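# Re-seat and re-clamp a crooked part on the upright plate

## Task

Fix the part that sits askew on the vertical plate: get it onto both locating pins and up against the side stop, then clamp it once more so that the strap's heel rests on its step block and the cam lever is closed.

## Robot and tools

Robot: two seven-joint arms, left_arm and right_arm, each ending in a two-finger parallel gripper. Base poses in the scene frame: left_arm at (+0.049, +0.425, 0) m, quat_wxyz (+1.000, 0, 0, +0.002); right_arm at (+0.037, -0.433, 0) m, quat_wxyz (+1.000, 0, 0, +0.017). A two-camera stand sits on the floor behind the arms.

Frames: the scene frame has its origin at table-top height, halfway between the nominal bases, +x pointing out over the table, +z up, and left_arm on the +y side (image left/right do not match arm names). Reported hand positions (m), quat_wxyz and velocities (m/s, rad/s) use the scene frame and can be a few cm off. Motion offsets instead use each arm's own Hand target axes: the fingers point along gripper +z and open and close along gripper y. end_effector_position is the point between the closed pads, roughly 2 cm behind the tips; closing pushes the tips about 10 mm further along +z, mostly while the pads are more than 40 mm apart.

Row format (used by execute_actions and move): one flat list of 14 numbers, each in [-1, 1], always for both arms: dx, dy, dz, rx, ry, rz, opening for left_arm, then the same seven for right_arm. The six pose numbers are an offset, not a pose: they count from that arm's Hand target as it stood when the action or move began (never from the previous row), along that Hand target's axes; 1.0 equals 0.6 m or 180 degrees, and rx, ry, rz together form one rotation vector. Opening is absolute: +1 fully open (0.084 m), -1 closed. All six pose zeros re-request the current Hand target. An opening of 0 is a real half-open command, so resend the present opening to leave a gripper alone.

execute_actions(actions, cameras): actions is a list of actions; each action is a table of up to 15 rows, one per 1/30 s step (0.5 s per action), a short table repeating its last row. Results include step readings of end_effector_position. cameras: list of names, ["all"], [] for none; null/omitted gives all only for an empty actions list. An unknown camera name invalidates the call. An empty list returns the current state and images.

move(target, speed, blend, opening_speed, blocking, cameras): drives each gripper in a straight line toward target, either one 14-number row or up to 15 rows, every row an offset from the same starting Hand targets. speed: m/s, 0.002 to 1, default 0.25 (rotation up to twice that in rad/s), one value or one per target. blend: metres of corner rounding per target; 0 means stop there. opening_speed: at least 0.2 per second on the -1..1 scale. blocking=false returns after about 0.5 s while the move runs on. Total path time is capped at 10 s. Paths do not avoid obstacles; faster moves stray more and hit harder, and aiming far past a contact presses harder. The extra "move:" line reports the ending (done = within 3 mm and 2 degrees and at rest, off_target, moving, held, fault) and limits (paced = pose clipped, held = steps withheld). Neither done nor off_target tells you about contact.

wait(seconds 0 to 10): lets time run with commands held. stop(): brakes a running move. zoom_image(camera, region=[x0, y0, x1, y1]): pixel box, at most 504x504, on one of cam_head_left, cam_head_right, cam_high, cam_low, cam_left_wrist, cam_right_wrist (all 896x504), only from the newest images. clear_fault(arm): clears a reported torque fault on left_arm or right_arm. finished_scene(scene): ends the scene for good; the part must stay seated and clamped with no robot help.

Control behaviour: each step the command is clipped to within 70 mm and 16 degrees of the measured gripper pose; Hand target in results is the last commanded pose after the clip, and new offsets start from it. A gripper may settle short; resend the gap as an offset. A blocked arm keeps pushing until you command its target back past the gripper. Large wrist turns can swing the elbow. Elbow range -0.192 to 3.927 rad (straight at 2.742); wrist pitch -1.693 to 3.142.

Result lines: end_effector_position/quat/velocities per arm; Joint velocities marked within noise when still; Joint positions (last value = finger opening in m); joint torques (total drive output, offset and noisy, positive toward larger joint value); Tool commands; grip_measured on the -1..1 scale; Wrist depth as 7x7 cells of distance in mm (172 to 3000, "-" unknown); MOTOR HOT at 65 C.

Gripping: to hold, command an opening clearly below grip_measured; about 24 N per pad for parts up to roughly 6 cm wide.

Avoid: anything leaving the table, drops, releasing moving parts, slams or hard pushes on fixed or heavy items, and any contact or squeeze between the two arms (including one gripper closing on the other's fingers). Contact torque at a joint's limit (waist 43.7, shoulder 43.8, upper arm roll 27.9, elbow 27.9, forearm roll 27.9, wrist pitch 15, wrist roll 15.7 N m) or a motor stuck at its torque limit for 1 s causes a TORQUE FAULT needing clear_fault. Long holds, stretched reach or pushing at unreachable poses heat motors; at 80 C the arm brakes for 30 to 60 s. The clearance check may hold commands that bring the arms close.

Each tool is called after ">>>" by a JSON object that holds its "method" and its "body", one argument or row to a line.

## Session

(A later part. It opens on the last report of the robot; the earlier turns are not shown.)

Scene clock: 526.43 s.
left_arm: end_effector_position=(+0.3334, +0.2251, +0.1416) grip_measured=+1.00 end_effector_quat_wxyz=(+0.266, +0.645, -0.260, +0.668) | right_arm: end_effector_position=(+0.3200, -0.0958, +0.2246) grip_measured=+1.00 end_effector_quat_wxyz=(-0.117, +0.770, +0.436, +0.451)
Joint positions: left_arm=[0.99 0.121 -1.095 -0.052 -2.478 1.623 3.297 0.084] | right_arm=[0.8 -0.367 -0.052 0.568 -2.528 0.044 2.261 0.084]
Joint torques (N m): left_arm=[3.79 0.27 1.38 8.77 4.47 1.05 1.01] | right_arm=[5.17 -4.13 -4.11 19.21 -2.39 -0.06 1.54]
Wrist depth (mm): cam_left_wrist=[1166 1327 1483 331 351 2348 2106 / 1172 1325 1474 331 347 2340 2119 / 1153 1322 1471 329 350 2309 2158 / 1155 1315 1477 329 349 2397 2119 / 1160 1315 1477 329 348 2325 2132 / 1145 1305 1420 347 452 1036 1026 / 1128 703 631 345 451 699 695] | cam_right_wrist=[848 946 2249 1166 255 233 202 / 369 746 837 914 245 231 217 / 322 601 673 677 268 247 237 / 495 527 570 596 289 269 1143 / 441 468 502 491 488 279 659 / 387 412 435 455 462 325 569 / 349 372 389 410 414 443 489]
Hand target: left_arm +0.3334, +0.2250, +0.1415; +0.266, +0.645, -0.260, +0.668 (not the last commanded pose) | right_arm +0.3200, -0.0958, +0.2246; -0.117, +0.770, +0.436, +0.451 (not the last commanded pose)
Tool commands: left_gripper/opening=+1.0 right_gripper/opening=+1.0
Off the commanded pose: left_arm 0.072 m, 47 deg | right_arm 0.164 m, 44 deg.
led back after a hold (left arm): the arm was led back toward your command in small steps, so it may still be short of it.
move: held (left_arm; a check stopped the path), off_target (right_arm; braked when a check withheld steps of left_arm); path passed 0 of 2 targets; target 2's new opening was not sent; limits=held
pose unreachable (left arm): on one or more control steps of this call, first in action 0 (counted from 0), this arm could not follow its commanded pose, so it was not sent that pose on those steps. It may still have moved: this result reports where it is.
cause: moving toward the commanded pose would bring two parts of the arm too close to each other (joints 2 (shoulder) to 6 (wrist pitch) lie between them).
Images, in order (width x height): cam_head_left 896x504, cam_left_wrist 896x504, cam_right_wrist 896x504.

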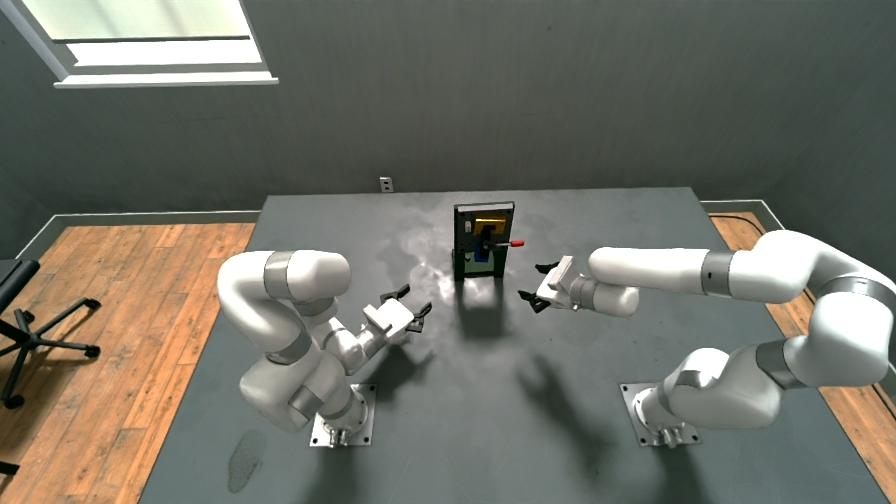

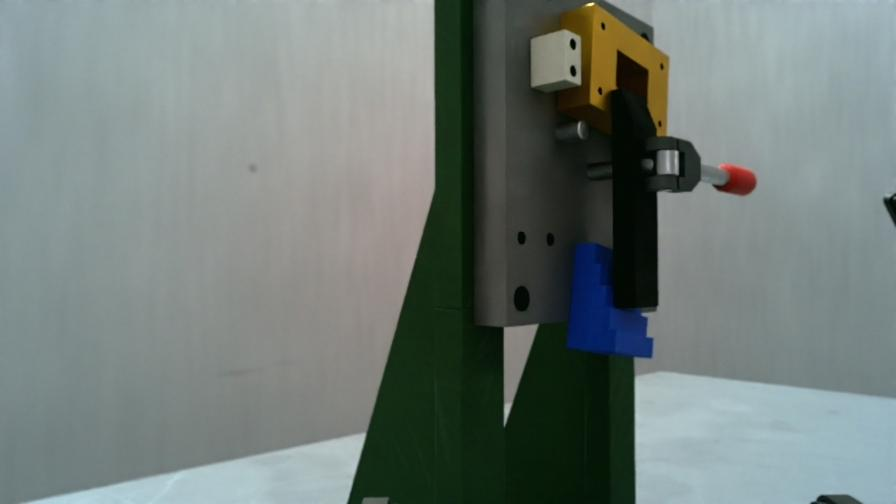

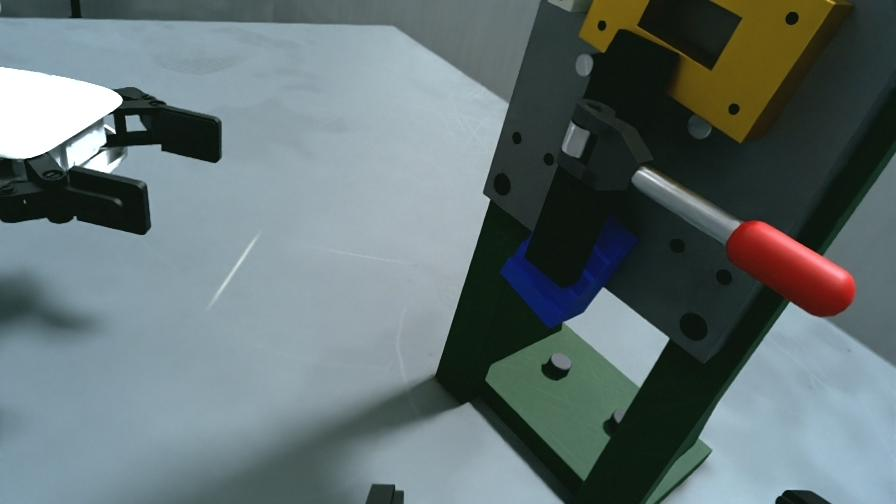

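>>> {"method": "move", "body": {
  "target": [
    [0,0,0,0,0,0,1, 0.079,0.1003,-0.132,0.1888,-0.1092,-0.1090,1],
    [0,0,0,0,0,0,1, 0.1472,0.2283,-0.0233,0.1888,-0.1092,-0.1090,-0.1],
    [0.0392,0.2154,0.221,0.2611,0,0,1, 0.1472,0.2283,-0.0233,0.1888,-0.1092,-0.1090,-0.1]
  ],
  "speed": 0.3,
  "blend": [0.03,0,0],
  "cameras": ["cam_right_wrist","cam_left_wrist","cam_head_left","cam_high"]
}}

Scene clock: 564.80 s.
left_arm: end_effector_position=(+0.3395, +0.0405, +0.1690) grip_measured=+1.00 end_effector_quat_wxyz=(-0.013, +0.697, +0.028, +0.716) | right_arm: end_effector_position=(+0.4369, -0.1352, +0.3320) grip_measured=-0.11 end_effector_quat_wxyz=(-0.183, +0.683, +0.683, +0.183)
Joint positions: left_arm=[-0.209 1.321 -1.321 0.714 -3.669 2.574 4.051 0.084] | right_arm=[0.689 0.426 -0.516 1.842 -2.415 -1.369 1.717 0.039]
Joint torques (N m): left_arm=[-10.58 -12.08 -12.68 5.74 -0.65 2.96 0.97] | right_arm=[-4.81 -25.99 0.12 17.05 3.8 -1.18 1.49]
Wrist depth (mm): cam_left_wrist=[1411 1386 - 267 246 246 1320 / 1402 1388 - 266 247 246 1312 / 1408 1377 - 266 265 219 266 / 1397 1386 - 265 265 265 1310 / 1402 1380 - 265 265 265 1305 / 1391 1375 - 265 240 264 1297 / 743 751 284 294 236 284 1295] | cam_right_wrist=[351 677 713 699 215 188 698 / 408 649 650 649 201 195 643 / 389 358 577 578 194 188 607 / 329 336 555 546 281 184 560 / 337 324 507 516 281 220 521 / 490 481 492 482 298 344 493 / 459 460 463 462 455 450 464]
Hand target: left_arm +0.3395, +0.0405, +0.1690; -0.013, +0.697, +0.028, +0.716 | right_arm +0.4369, -0.1352, +0.3320; -0.183, +0.683, +0.683, +0.183
Off the commanded pose: left_arm 0.000 m, 0 deg | right_arm 0.000 m, 0 deg.
move: done
Images, in order (width x height): cam_head_left 896x504, cam_high 896x504, cam_left_wrist 896x504, cam_right_wrist 896x504.

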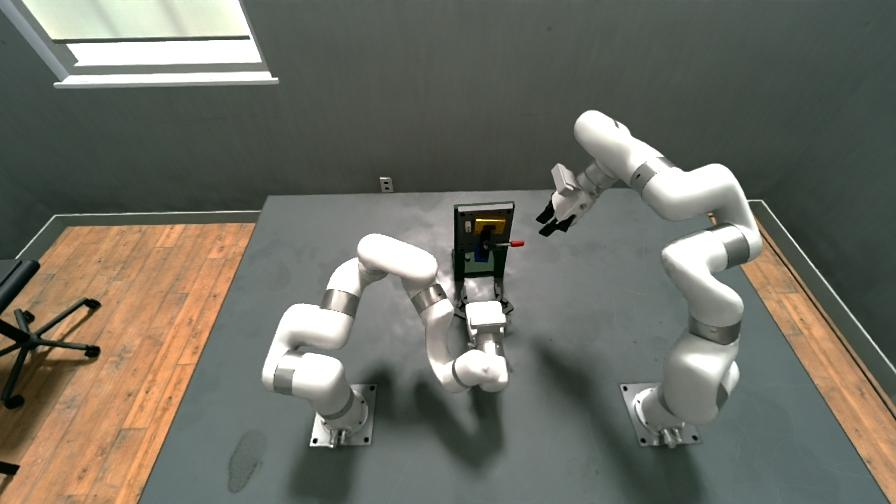

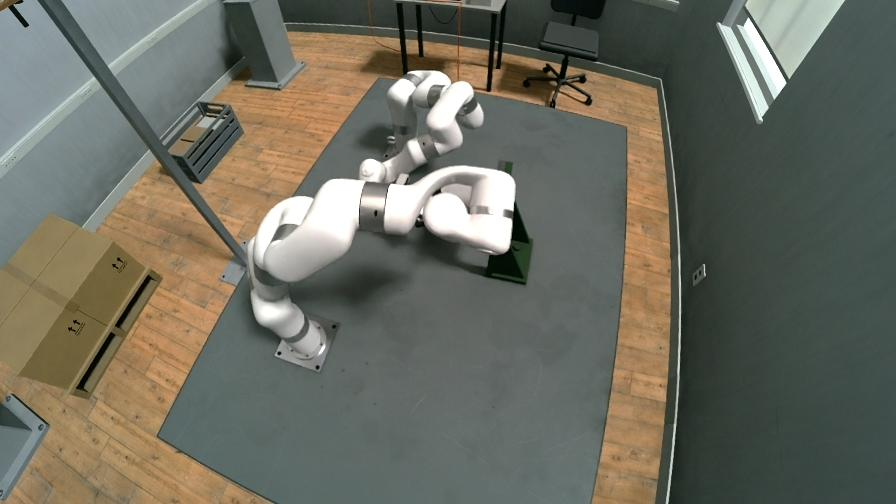

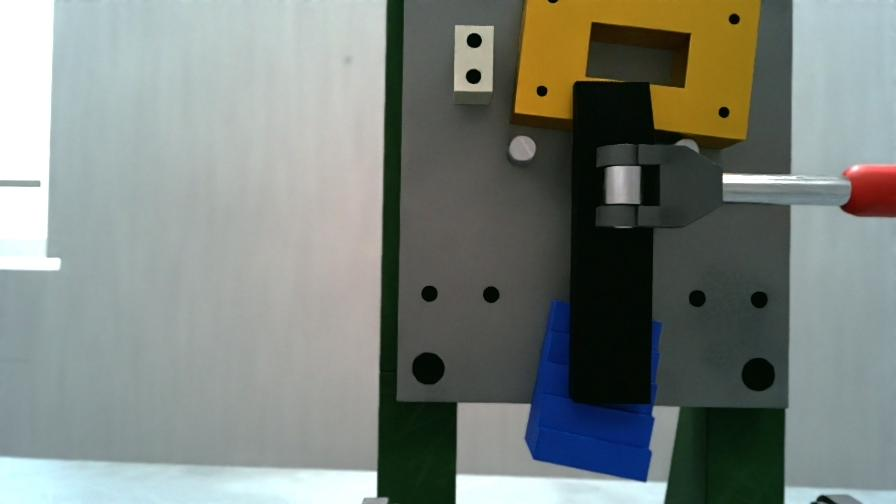

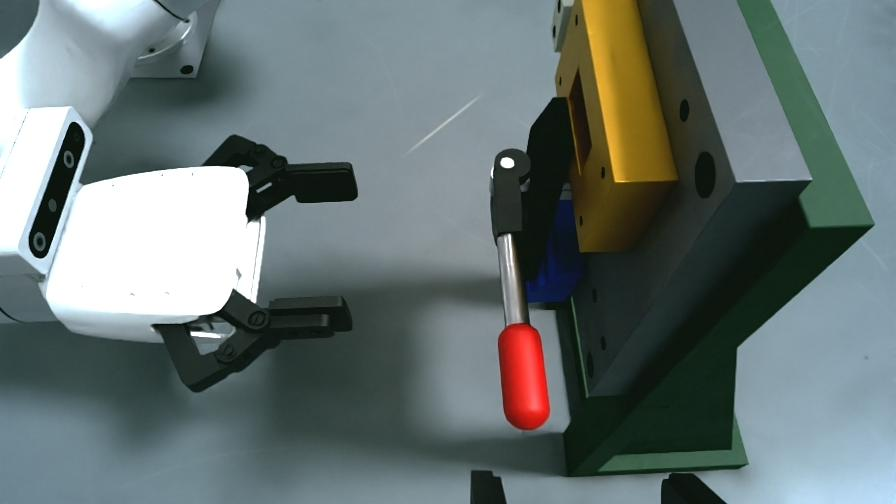

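>>> {"method": "move", "body": {
  "target": [-0.005,0.0357,0.0357,0.0123,-0.0014,-0.9356,1, 0,0,0,0,0,0,-0.1],
  "speed": 0.5,
  "cameras": ["cam_right_wrist","cam_left_wrist","cam_head_left"]
}}

Scene clock: 640.00 s.
left_arm: end_effector_position=(+0.3623, +0.0204, +0.1670) grip_measured=+1.00 end_effector_quat_wxyz=(+0.702, +0.043, +0.706, +0.084) | right_arm: end_effector_position=(+0.4369, -0.1352, +0.3320) grip_measured=-0.11 end_effector_quat_wxyz=(-0.183, +0.683, +0.683, +0.183)
Joint positions: left_arm=[-0.045 1.953 -1.345 0.796 -2.574 2.457 1.931 0.084] | right_arm=[0.689 0.426 -0.516 1.842 -2.415 -1.369 1.717 0.039]
Joint torques (N m): left_arm=[10.28 -10.48 -13.36 -5.7 7.28 -1.9 -0.59] | right_arm=[-3.49 -27.09 0.17 16.33 3.66 -0.5 1.48]
Wrist depth (mm): cam_left_wrist=[234 256 264 280 280 377 470 / 301 306 262 376 262 564 1358 / 472 480 277 1312 - 1350 1364 / 1273 - 262 1317 - 1348 1358 / 1283 - 263 1315 - 263 1361 / 1271 - 263 1317 226 263 1356 / 1290 1290 263 242 214 243 1358] | cam_right_wrist=[681 643 429 696 215 187 703 / 636 434 625 652 201 194 643 / 401 342 373 577 194 189 604 / 324 327 547 546 281 184 560 / 317 317 519 519 282 220 520 / 484 343 476 483 299 344 496 / 459 462 462 462 455 448 462]
Hand target: left_arm +0.3623, +0.0204, +0.1670; +0.702, +0.043, +0.706, +0.084 | right_arm +0.4369, -0.1352, +0.3320; -0.183, +0.683, +0.683, +0.183
Off the commanded pose: left_arm 0.000 m, 0 deg | right_arm 0.000 m, 0 deg.
move: done
Images, in order (width x height): cam_head_left 896x504, cam_left_wrist 896x504, cam_right_wrist 896x504.

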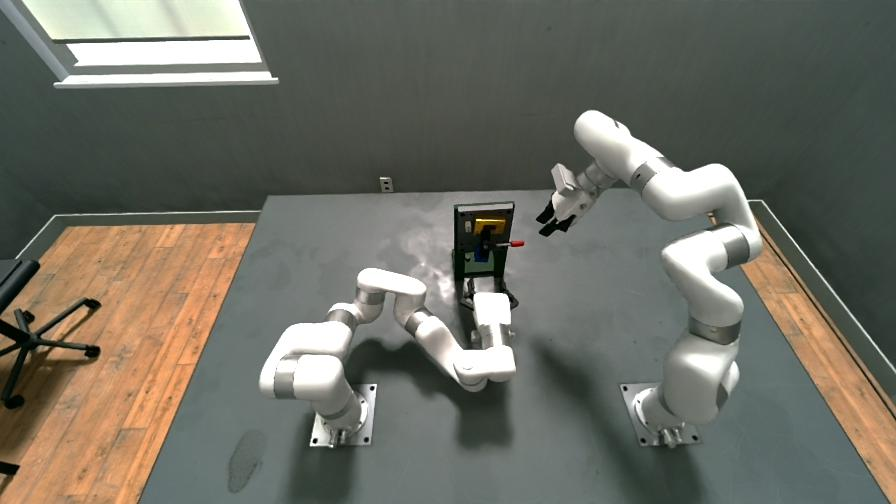

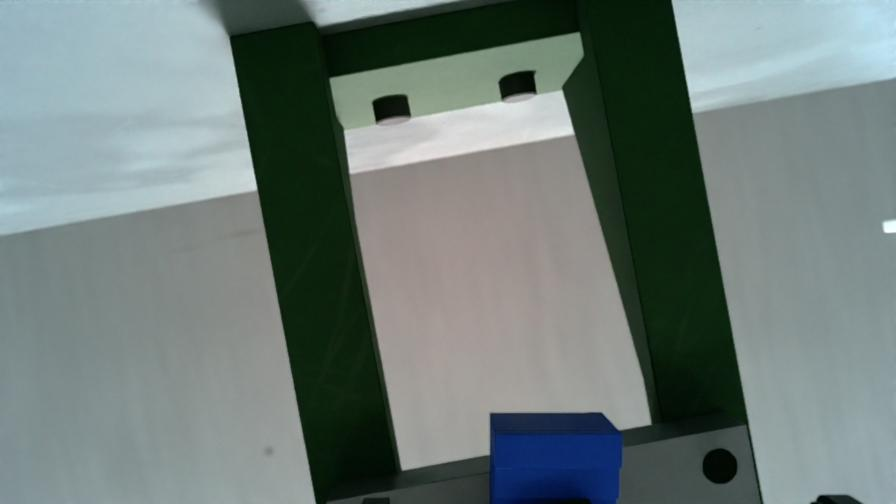

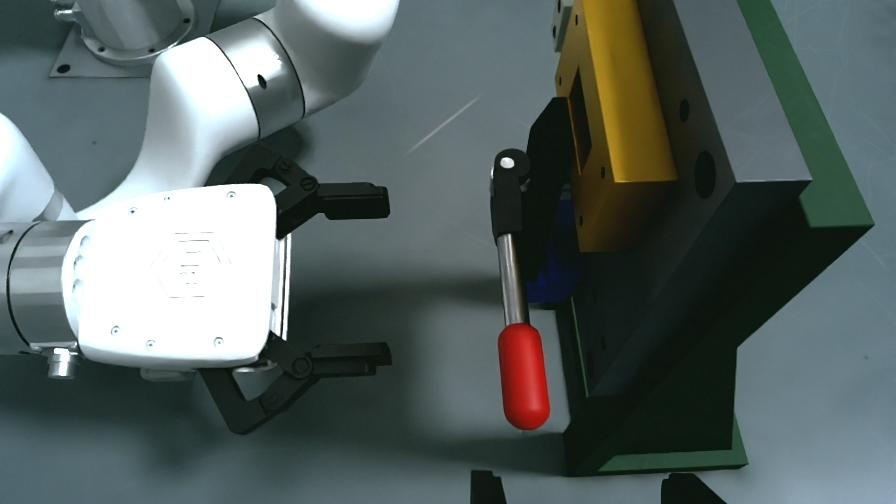

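>>> {"method": "move", "body": {
  "target": [-0.0133,0.0065,0.18,0,0,0,1, 0,0,0,0,0,0,-0.1],
  "speed": 0.15,
  "cameras": ["cam_right_wrist","cam_left_wrist","cam_low"]
}}

>>> {"method": "zoom_image", "body": {
  "camera": "cam_right_wrist",
  "region": [400, 120, 760, 440]
}}

Scene clock: 678.43 s.
left_arm: end_effector_position=(+0.4463, +0.0229, +0.1818) grip_measured=+1.00 end_effector_quat_wxyz=(+0.702, +0.054, +0.707, +0.060) | right_arm: end_effector_position=(+0.4369, -0.1352, +0.3320) grip_measured=-0.11 end_effector_quat_wxyz=(-0.183, +0.683, +0.683, +0.183)
Joint positions: left_arm=[0.169 1.932 -1.405 0.813 -2.685 2.165 1.886 0.084] | right_arm=[0.689 0.426 -0.516 1.842 -2.415 -1.369 1.717 0.039]
Joint torques (N m): left_arm=[3.72 -15 -17.68 -12.37 2.83 -1.4 0.21] | right_arm=[-2.91 -28.37 0.64 16.48 3.33 -0.5 1.44]
Wrist depth (mm): cam_left_wrist=[275 182 251 299 386 176 444 / 349 182 247 532 - 176 175 / 491 182 238 1228 - 176 175 / - 182 189 1233 - - 175 / - - 182 1230 - 188 175 / 1230 - 182 1235 - - 175 / 1233 - 182 - - - 1250] | cam_right_wrist=[681 662 445 685 215 188 705 / 339 475 626 650 201 195 642 / 321 353 327 330 194 189 605 / 303 303 313 316 282 184 558 / 314 314 304 314 282 220 523 / 490 492 476 476 299 344 493 / 459 460 461 463 456 450 463]
Hand target: left_arm +0.4463, +0.0229, +0.1818; +0.702, +0.054, +0.707, +0.060 (not the last commanded pose) | right_arm +0.4369, -0.1352, +0.3320; -0.183, +0.683, +0.683, +0.183
Tool commands: left_gripper/opening=+1.0 right_gripper/opening=-0.1
Off the commanded pose: left_arm 0.025 m, 3 deg | right_arm 0.000 m, 0 deg.
TORQUE FAULT: the external load on joint 4 (elbow) of the left arm reached its load limit, and that arm stopped. The contact can be on any part of that arm beyond that joint, not only on its tool. A torque fault puts only its own arm into a fault stop. That arm's remaining commands of this call were not run. The hold on joint 4 (elbow) of that arm was moved back by the arm itself, up to 3 degrees, as the stop began. That arm is still stopped at the end of this call. While its stop runs, that arm, its gripper or tool too, takes no new command.
CLEAR FAULT: the left arm stays stopped (state 4) until you call clear_fault(arm="left_arm").
End effector pose when the fault began: left_arm: position (+0.4653, +0.0288, +0.1752), quat_wxyz (+0.702, +0.044, +0.706, +0.084)
Joint positions when the fault began: left_arm=[0.17 1.932 -1.405 0.865 -2.685 2.165 1.886 0.084]
move: fault (left_arm)
Images, in order (width x height): cam_low 896x504, cam_left_wrist 896x504, cam_right_wrist 896x504.

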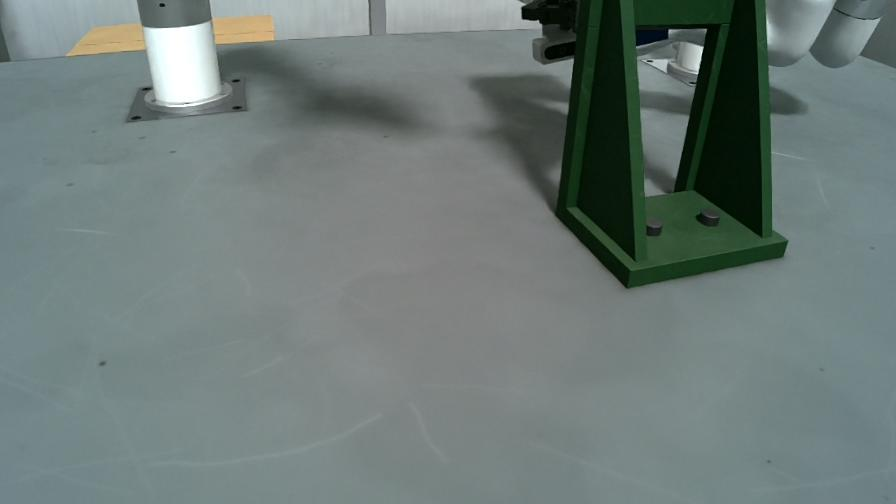

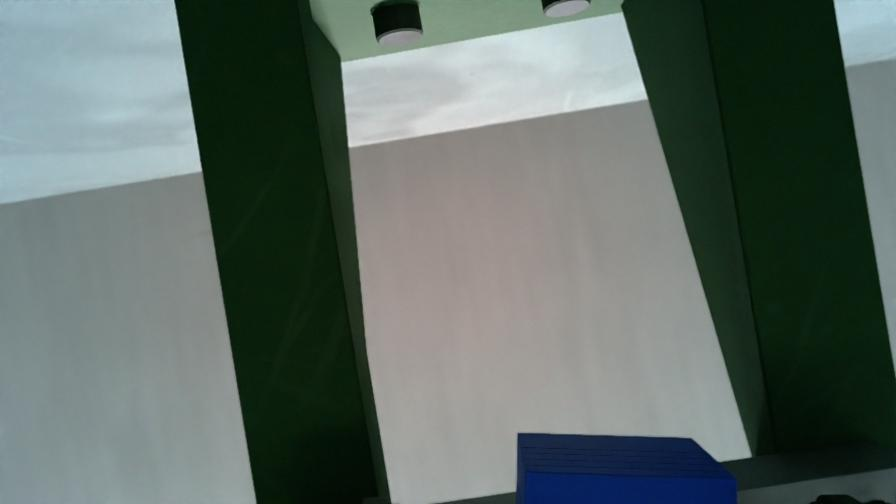

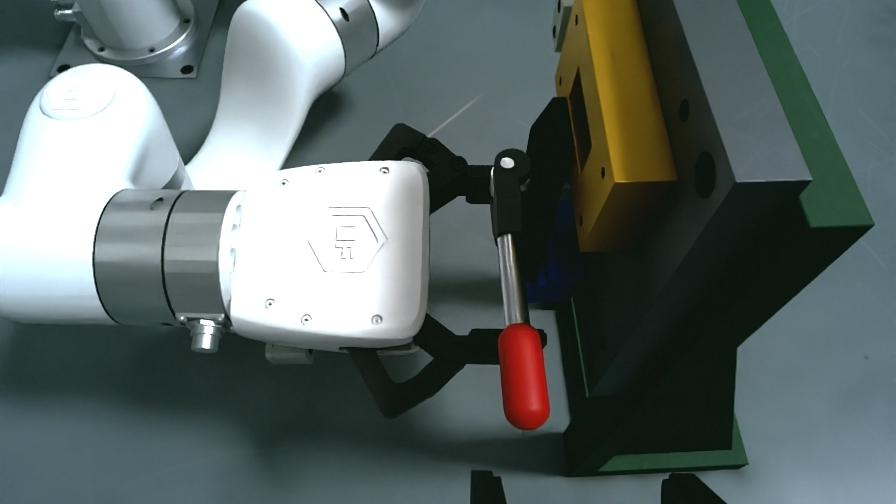

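Scaled by 1.400 from the camera's 896x504 image, which has a finer 1280x720 frame.

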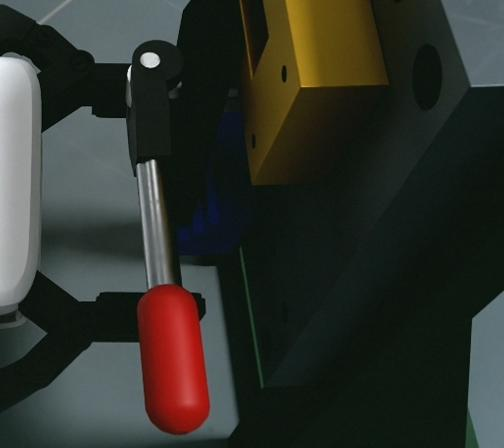

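>>> {"method": "clear_fault", "body": {
  "arm": "left_arm"
}}

>>> {"method": "move", "body": {
  "target": [0.015,0.0045,0.0065,-0.0156,0.0006,0.0058,0.4, 0,0,0,0,0,0,-0.1],
  "speed": 0.1,
  "opening_speed": 1,
  "cameras": ["cam_right_wrist","cam_left_wrist"]
}}

>>> {"method": "zoom_image", "body": {
  "camera": "cam_right_wrist",
  "region": [400, 120, 760, 440]
}}

Scene clock: 713.90 s.
left_arm: end_effector_position=(+0.4463, +0.0229, +0.1818) grip_measured=+1.00 end_effector_quat_wxyz=(+0.702, +0.054, +0.707, +0.060) | right_arm: end_effector_position=(+0.4369, -0.1352, +0.3320) grip_measured=-0.11 end_effector_quat_wxyz=(-0.183, +0.683, +0.683, +0.183)
Joint positions: left_arm=[0.169 1.932 -1.405 0.813 -2.685 2.165 1.886 0.084] | right_arm=[0.689 0.426 -0.516 1.842 -2.415 -1.369 1.717 0.039]
Joint torques (N m): left_arm=[3.77 -15.06 -17.61 -12.33 2.85 -1.38 0.18] | right_arm=[1.02 -36.56 0.93 14.6 0.04 -0.7 1.29]
Wrist depth (mm): cam_left_wrist=[275 182 251 300 386 176 442 / 349 182 247 532 - 176 175 / 490 182 238 1228 - 176 175 / - 182 188 1233 - - 175 / - - 182 1228 - 189 175 / 1226 - 182 1233 - - 175 / 1222 - 182 - - - 1237] | cam_right_wrist=[680 660 446 682 215 188 703 / 339 475 622 651 201 194 643 / 320 353 326 329 194 188 604 / 302 304 313 317 281 183 560 / 314 313 304 314 282 220 520 / 492 491 477 477 298 343 493 / 461 460 462 463 458 451 464]
Hand target: left_arm +0.4463, +0.0229, +0.1818; +0.702, +0.054, +0.707, +0.060 (not the last commanded pose) | right_arm +0.4369, -0.1352, +0.3320; -0.183, +0.683, +0.683, +0.183
Tool commands: left_gripper/opening=+1.0 right_gripper/opening=-0.1
Off the commanded pose: left_arm 0.025 m, 3 deg | right_arm 0.000 m, 0 deg.
TORQUE FAULT, CONTINUED: the left arm's stop, for the torque fault of joint 4 (elbow) that an earlier result reported, is over. The call counts as one of the actions that you can send in this scene. The hold on joint 4 (elbow) of that arm was moved back by the arm itself, up to 3 degrees, as the stop began. That arm's target is now where it stood when the stop ended, not its last command. That arm's gripper keeps its grip as last carried out, and that arm accepts commands again: back off and push less far.
CLEAR FAULT: your call cleared the left arm's torque fault. If a joint's load stays at its limit, that arm stops again at once.

Scene clock: 714.73 s.
left_arm: end_effector_position=(+0.4501, +0.0271, +0.1734) grip_measured=+0.39 end_effector_quat_wxyz=(+0.702, +0.043, +0.706, +0.084) | right_arm: end_effector_position=(+0.4369, -0.1352, +0.3320) grip_measured=-0.11 end_effector_quat_wxyz=(-0.183, +0.683, +0.683, +0.183)
Joint positions: left_arm=[0.143 1.934 -1.394 0.85 -2.671 2.209 1.889 0.061] | right_arm=[0.689 0.426 -0.516 1.842 -2.415 -1.369 1.717 0.039]
Joint torques (N m): left_arm=[-10.66 -11.27 -14.12 -5.38 7.37 0.98 0.88] | right_arm=[1.28 -36.68 0.72 15.02 -0.23 -0.71 1.21]
Wrist depth (mm): cam_left_wrist=[246 174 241 276 273 174 462 / 309 174 303 507 - 174 1264 / - 174 1215 1230 - 174 1264 / - 174 1213 1226 - 174 1260 / - 174 248 1233 - 174 174 / - 174 232 1228 - 178 174 / - 174 175 1222 - - 174] | cam_right_wrist=[678 668 448 685 214 188 705 / 353 479 478 654 201 195 644 / 331 374 335 335 194 189 605 / 310 311 323 323 281 184 559 / 311 314 314 317 283 220 521 / 490 492 485 478 299 345 494 / 459 459 460 461 456 450 464]
Hand target: left_arm +0.4501, +0.0271, +0.1734; +0.702, +0.043, +0.706, +0.084 | right_arm +0.4369, -0.1352, +0.3320; -0.183, +0.683, +0.683, +0.183
Off the commanded pose: left_arm 0.000 m, 0 deg | right_arm 0.000 m, 0 deg.
move: done
Images, in order (width x height): cam_left_wrist 896x504, cam_right_wrist 896x504.

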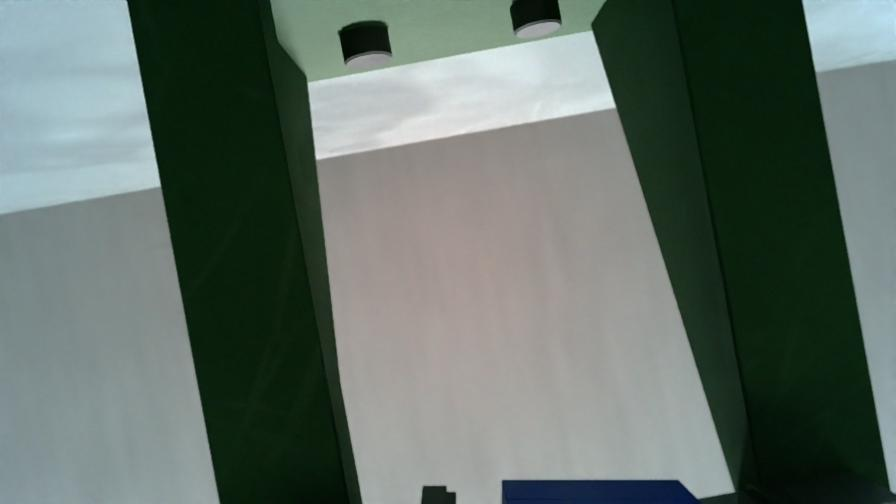

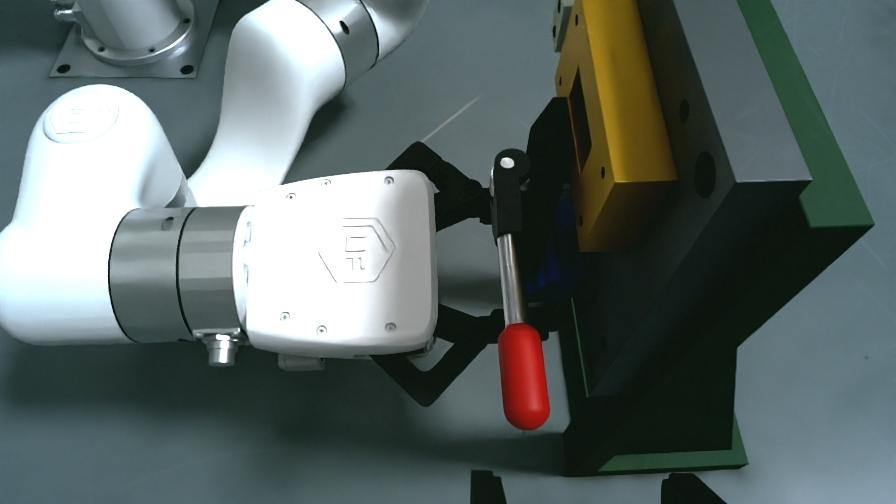

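Scaled by 1.400 from the camera's 896x504 image, which has a finer 1280x720 frame.

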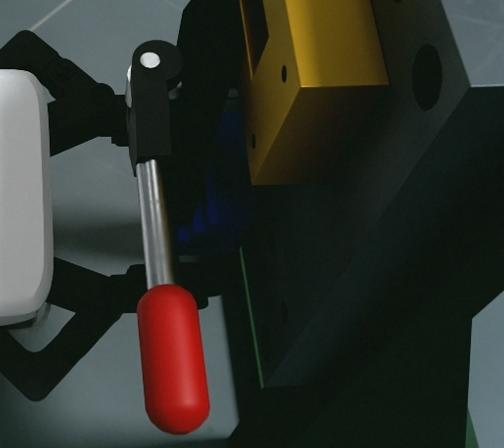

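>>> {"method": "move", "body": {
  "target": [0,0,0,0,0,0,-0.7, 0.0147,-0.0032,0.172,0,0,0,-0.1],
  "speed": 0.12,
  "opening_speed": 0.8,
  "cameras": ["cam_right_wrist","cam_left_wrist"]
}}

>>> {"method": "zoom_image", "body": {
  "camera": "cam_right_wrist",
  "region": [300, 120, 800, 500]
}}

Scene clock: 730.17 s.
left_arm: end_effector_position=(+0.4501, +0.0271, +0.1733) grip_measured=-0.10 end_effector_quat_wxyz=(+0.702, +0.043, +0.706, +0.084) | right_arm: end_effector_position=(+0.4350, -0.0759, +0.2470) grip_measured=-0.11 end_effector_quat_wxyz=(-0.183, +0.683, +0.683, +0.183)
Joint positions: left_arm=[0.143 1.934 -1.393 0.85 -2.671 2.209 1.889 0.04] | right_arm=[0.756 0.512 -0.461 1.727 -2.364 -1.154 1.687 0.039]
Joint torques (N m): left_arm=[-4.17 -10.94 -15.56 -5.26 6.85 -1.58 -0.29] | right_arm=[4.54 -28.92 0.41 14.96 4.19 -0.14 -1.43]
Wrist depth (mm): cam_left_wrist=[246 174 241 276 273 174 463 / 308 174 302 506 - 174 1276 / - 174 1217 1217 - 174 1266 / - 174 1213 1228 - 174 1264 / - 174 248 1237 - 174 174 / - 174 232 1226 - 178 174 / - 174 175 1222 - - 174] | cam_right_wrist=[568 340 367 573 - - - / 523 364 524 - - - - / 270 234 231 234 - - - / 211 221 222 225 - - - / 206 212 214 225 227 203 - / 218 210 207 223 - 205 - / 378 377 379 380 - 190 -]
Hand target: left_arm +0.4501, +0.0271, +0.1734; +0.702, +0.043, +0.706, +0.084 | right_arm +0.4350, -0.0759, +0.2470; -0.183, +0.683, +0.683, +0.183
Off the commanded pose: left_arm 0.000 m, 0 deg | right_arm 0.000 m, 0 deg.
move: done
Images, in order (width x height): cam_left_wrist 896x504, cam_right_wrist 896x504.

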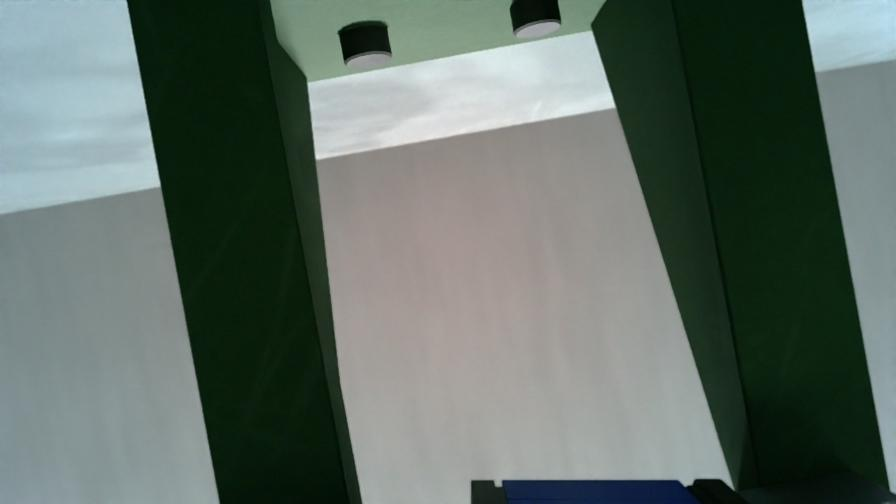

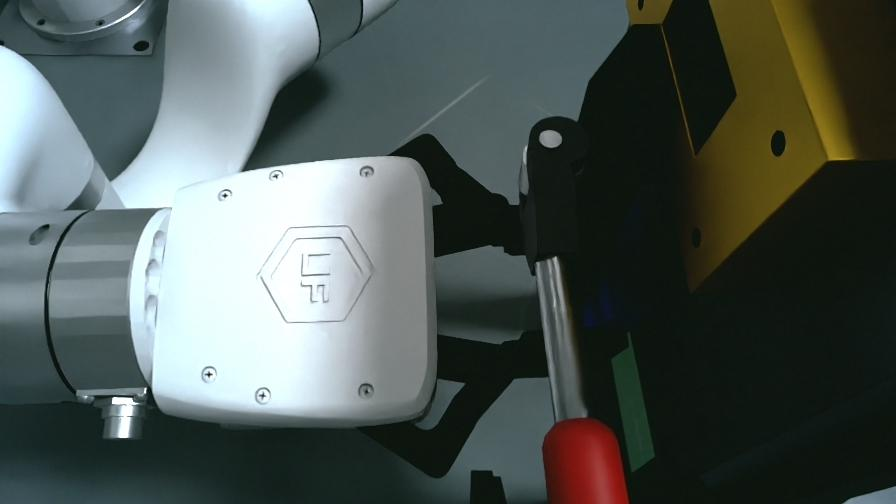

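Scaled by 1.008 from the camera's 896x504 image, which has a finer 1280x720 frame.

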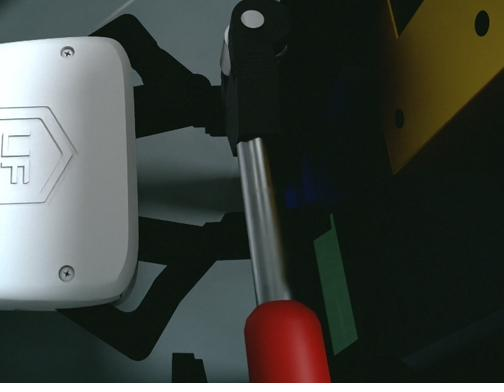

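>>> {"method": "move", "body": {
  "target": [0,0,0,0,0,0,-0.7, 0,0,0,0,0,0,-0.7],
  "speed": 0.12,
  "opening_speed": 0.8,
  "cameras": ["cam_right_wrist"]
}}

Scene clock: 739.27 s.
left_arm: end_effector_position=(+0.4501, +0.0271, +0.1734) grip_measured=-0.10 end_effector_quat_wxyz=(+0.702, +0.043, +0.706, +0.084) | right_arm: end_effector_position=(+0.4347, -0.0759, +0.2470) grip_measured=-0.62 end_effector_quat_wxyz=(-0.183, +0.683, +0.683, +0.183)
Joint positions: left_arm=[0.143 1.934 -1.394 0.85 -2.671 2.209 1.889 0.04] | right_arm=[0.756 0.512 -0.461 1.727 -2.364 -1.155 1.686 0.017]
Joint torques (N m): left_arm=[9.18 -11.4 -17.6 -5.19 5.05 -2.02 -0.29] | right_arm=[-1.42 -27.6 -14.4 19.99 5.29 5.25 -0.68]
Wrist depth (mm): cam_left_wrist=[246 174 241 276 273 174 461 / 308 174 302 508 - 174 1269 / - 174 1222 1226 - 174 1271 / - 174 1213 1237 - 174 1264 / - 174 249 1237 - 174 174 / - 174 233 1237 - 178 174 / - 174 175 1222 - - 174] | cam_right_wrist=[569 340 365 575 - - - / 521 366 523 535 - - - / 270 233 231 234 - - - / 212 221 222 225 - - - / 207 213 214 225 227 203 - / 222 209 208 223 - 211 - / 379 380 380 380 - 189 -]
Hand target: left_arm +0.4501, +0.0271, +0.1734; +0.702, +0.043, +0.706, +0.084 | right_arm +0.4350, -0.0759, +0.2470; -0.183, +0.683, +0.683, +0.183
Off the commanded pose: left_arm 0.000 m, 0 deg | right_arm 0.000 m, 0 deg.
move: done
Images, in order (width x height): cam_right_wrist 896x504.

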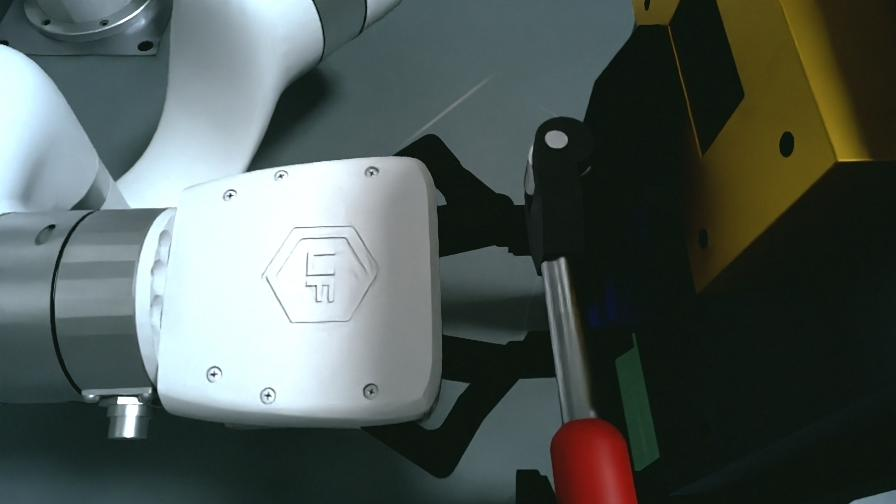

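>>> {"method": "move", "body": {
  "target": [0,0,0,0,0,0,-0.7, 0.0048,-0.0423,0.0028,-0.0417,0,0.0722,-0.75],
  "speed": 0.06,
  "cameras": ["cam_right_wrist","cam_head_right"]
}}

Scene clock: 777.67 s.
left_arm: end_effector_position=(+0.4501, +0.0271, +0.1734) grip_measured=-0.10 end_effector_quat_wxyz=(+0.702, +0.043, +0.706, +0.084) | right_arm: end_effector_position=(+0.4097, -0.0726, +0.2470) grip_measured=-0.62 end_effector_quat_wxyz=(-0.158, +0.767, +0.588, +0.205)
Joint positions: left_arm=[0.143 1.934 -1.394 0.85 -2.671 2.209 1.889 0.04] | right_arm=[0.935 0.329 -0.529 1.491 -2.455 -0.935 1.984 0.017]
Joint torques (N m): left_arm=[9.27 -11.5 -17.5 -5.3 4.01 -1.98 -0.11] | right_arm=[14 -43.31 7.4 19.09 4.19 1.94 1.72]
Wrist depth (mm): cam_left_wrist=[246 174 241 276 273 174 461 / 309 174 302 508 - 174 1262 / - 174 1222 1224 - 174 1269 / - 174 1213 1228 - 174 1266 / - 174 249 1230 - 174 174 / - 174 233 1224 - 178 174 / - 174 175 1235 - - 174] | cam_right_wrist=[306 324 559 - - - - / 326 335 535 - - - - / 347 340 229 255 - - - / 343 218 219 223 209 - - / 200 207 210 215 231 199 - / 188 198 201 204 398 194 200 / 191 195 197 216 - 304 376]
Hand target: left_arm +0.4501, +0.0271, +0.1734; +0.702, +0.043, +0.706, +0.084 | right_arm +0.4096, -0.0726, +0.2470; -0.158, +0.767, +0.588, +0.205
Off the commanded pose: left_arm 0.000 m, 0 deg | right_arm 0.000 m, 0 deg.
move: done
Images, in order (width x height): cam_head_right 896x504, cam_right_wrist 896x504.

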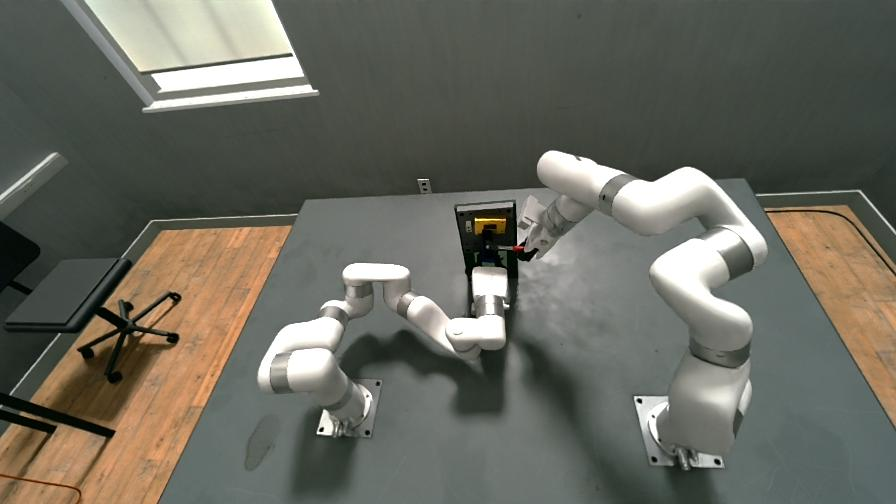

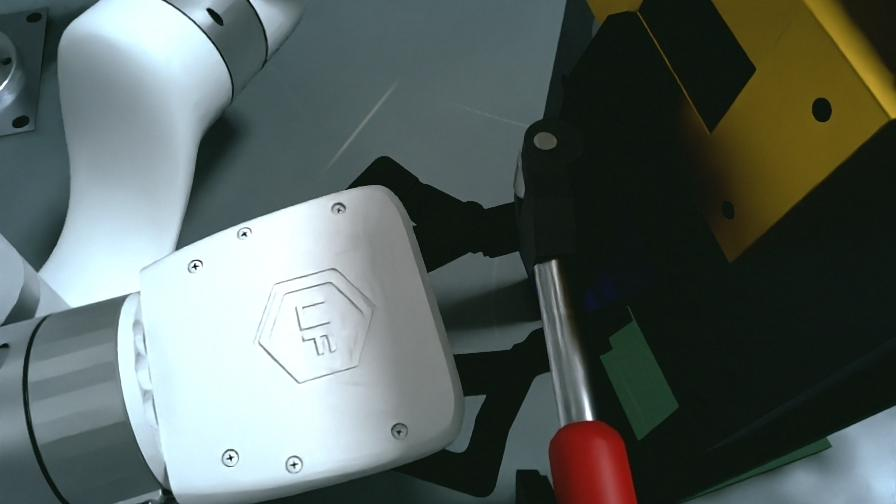

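>>> {"method": "move", "body": {
  "target": [
    [0,0,0,0,0,0,-0.7, 0.0048,-0.0423,0.0028,-0.0417,0,0.0722,-0.75],
    [0,0,0,0,0,0,-0.7, 0.0190,-0.0817,0.0109,-0.0833,0,0.1443,-0.75]
  ],
  "speed": 0.07,
  "blend": [0.01,0],
  "cameras": ["cam_right_wrist","cam_head_right"]
}}

>>> {"method": "zoom_image", "body": {
  "camera": "cam_head_right",
  "region": [430, 190, 550, 310]
}}

Scene clock: 789.07 s.
left_arm: end_effector_position=(+0.4501, +0.0271, +0.1733) grip_measured=-0.10 end_effector_quat_wxyz=(+0.702, +0.043, +0.706, +0.084) | right_arm: end_effector_position=(+0.3650, -0.0478, +0.2469) grip_measured=-0.62 end_effector_quat_wxyz=(-0.098, +0.893, +0.370, +0.237)
Joint positions: left_arm=[0.143 1.934 -1.394 0.85 -2.671 2.209 1.889 0.04] | right_arm=[1.48 0.208 -0.734 1.38 -2.962 -0.709 3.08 0.017]
Joint torques (N m): left_arm=[9.61 -14.33 -17.73 -8.16 5.93 -0.55 0.61] | right_arm=[2.98 -14.97 -11.88 28.55 -2.67 7.71 1.87]
Wrist depth (mm): cam_left_wrist=[245 174 241 275 272 174 461 / 308 174 301 505 - 174 1264 / - 174 1213 1224 - 174 1273 / - 174 1215 1228 - 174 1262 / - 174 248 1230 - 174 174 / - 174 232 1224 - 178 174 / - 174 175 1233 - - 174] | cam_right_wrist=[288 580 569 - - - - / 303 532 522 - - - - / 302 489 490 - 202 194 - / 289 455 238 237 225 210 191 / 281 431 203 210 241 231 426 / 284 190 194 198 392 391 406 / 282 181 184 190 380 379 381]
Hand target: left_arm +0.4501, +0.0271, +0.1734; +0.702, +0.043, +0.706, +0.084 | right_arm +0.3657, -0.0472, +0.2471; -0.099, +0.893, +0.369, +0.239
Off the commanded pose: left_arm 0.000 m, 0 deg | right_arm 0.001 m, 0 deg.
move: done
Images, in order (width x height): cam_head_right 896x504, cam_right_wrist 896x504.

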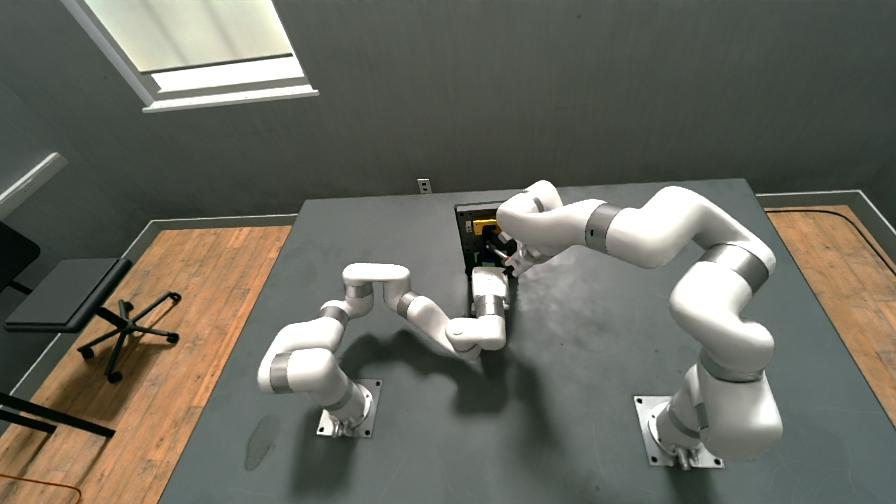

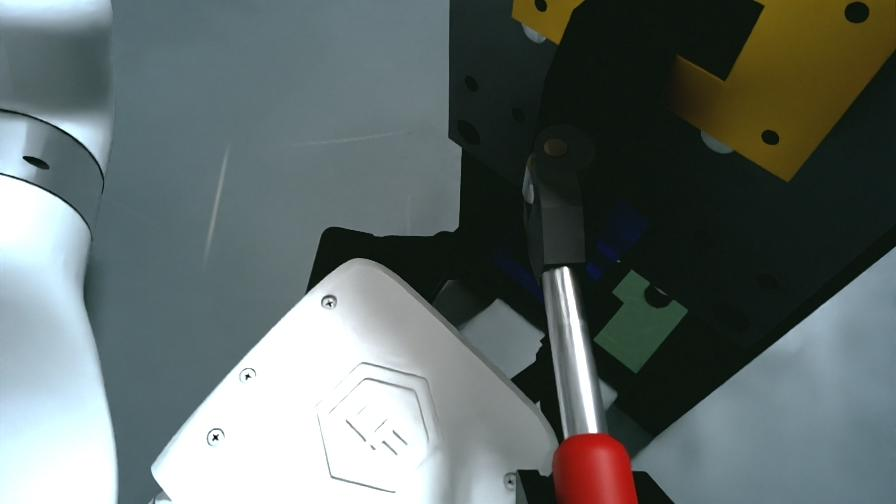

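Scaled by 4.200 from the camera's 896x504 image, which has a finer 1280x720 frame.

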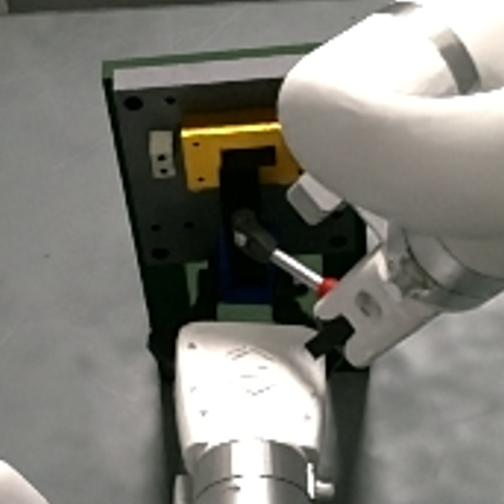

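>>> {"method": "move", "body": {
  "target": [
    [0,0,0,0,0,0,-0.7, 0,0,0,0,0,0,-0.2],
    [0,0,0,0,0,0,-0.7, 0,0,-0.133,0,0,0,-0.2]
  ],
  "speed": 0.15,
  "opening_speed": 1.0,
  "cameras": ["cam_right_wrist"]
}}

>>> {"method": "zoom_image", "body": {
  "camera": "cam_right_wrist",
  "region": [440, 0, 896, 400]
}}

Scene clock: 857.40 s.
left_arm: end_effector_position=(+0.4501, +0.0271, +0.1734) grip_measured=-0.10 end_effector_quat_wxyz=(+0.702, +0.043, +0.706, +0.084) | right_arm: end_effector_position=(+0.3375, -0.0753, +0.3162) grip_measured=-0.21 end_effector_quat_wxyz=(-0.099, +0.893, +0.369, +0.239)
Joint positions: left_arm=[0.143 1.934 -1.394 0.85 -2.671 2.209 1.889 0.04] | right_arm=[1.611 0.022 -0.745 1.4 -3.201 -0.865 3.288 0.035]
Joint torques (N m): left_arm=[9.49 -17.36 -19.29 -10.97 7.4 0.25 0.64] | right_arm=[5.42 -29.59 4.46 13.56 -3.19 -1.06 1.34]
Wrist depth (mm): cam_left_wrist=[245 174 241 275 273 174 462 / 308 174 301 506 - 174 1276 / - 174 1213 1237 - 174 1260 / - 174 1217 1226 - 174 1264 / - 174 249 1233 - 174 174 / - 174 232 1228 - 178 174 / - 174 175 1228 - - 174] | cam_right_wrist=[341 677 676 - 202 186 - / 355 618 634 306 225 187 192 / 353 570 582 558 241 217 564 / 326 538 547 317 296 267 541 / 345 501 278 286 384 493 512 / 363 367 265 271 463 478 477 / 274 248 254 262 442 449 450]
Hand target: left_arm +0.4501, +0.0271, +0.1734; +0.702, +0.043, +0.706, +0.084 | right_arm +0.3375, -0.0753, +0.3162; -0.099, +0.893, +0.369, +0.239
Off the commanded pose: left_arm 0.000 m, 0 deg | right_arm 0.000 m, 0 deg.
move: done
Images, in order (width x height): cam_right_wrist 896x504.

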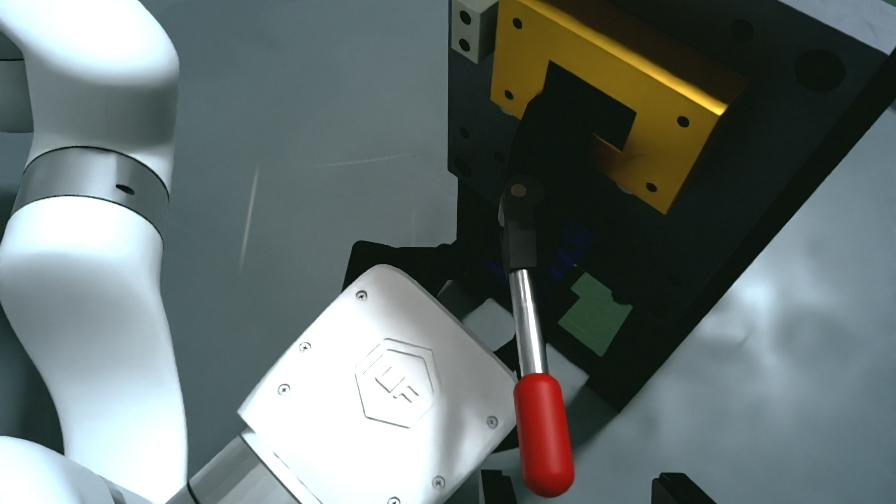

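Scaled by 1.105 from the camera's 896x504 image, which has a finer 1280x720 frame.

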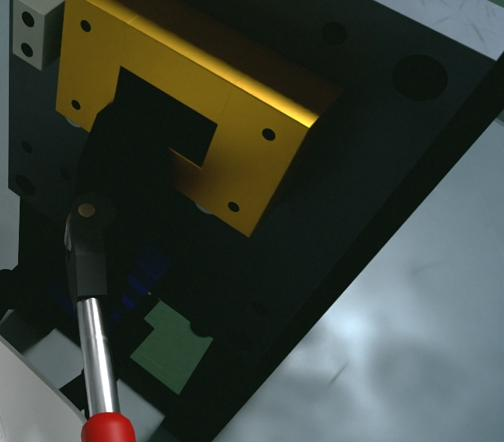

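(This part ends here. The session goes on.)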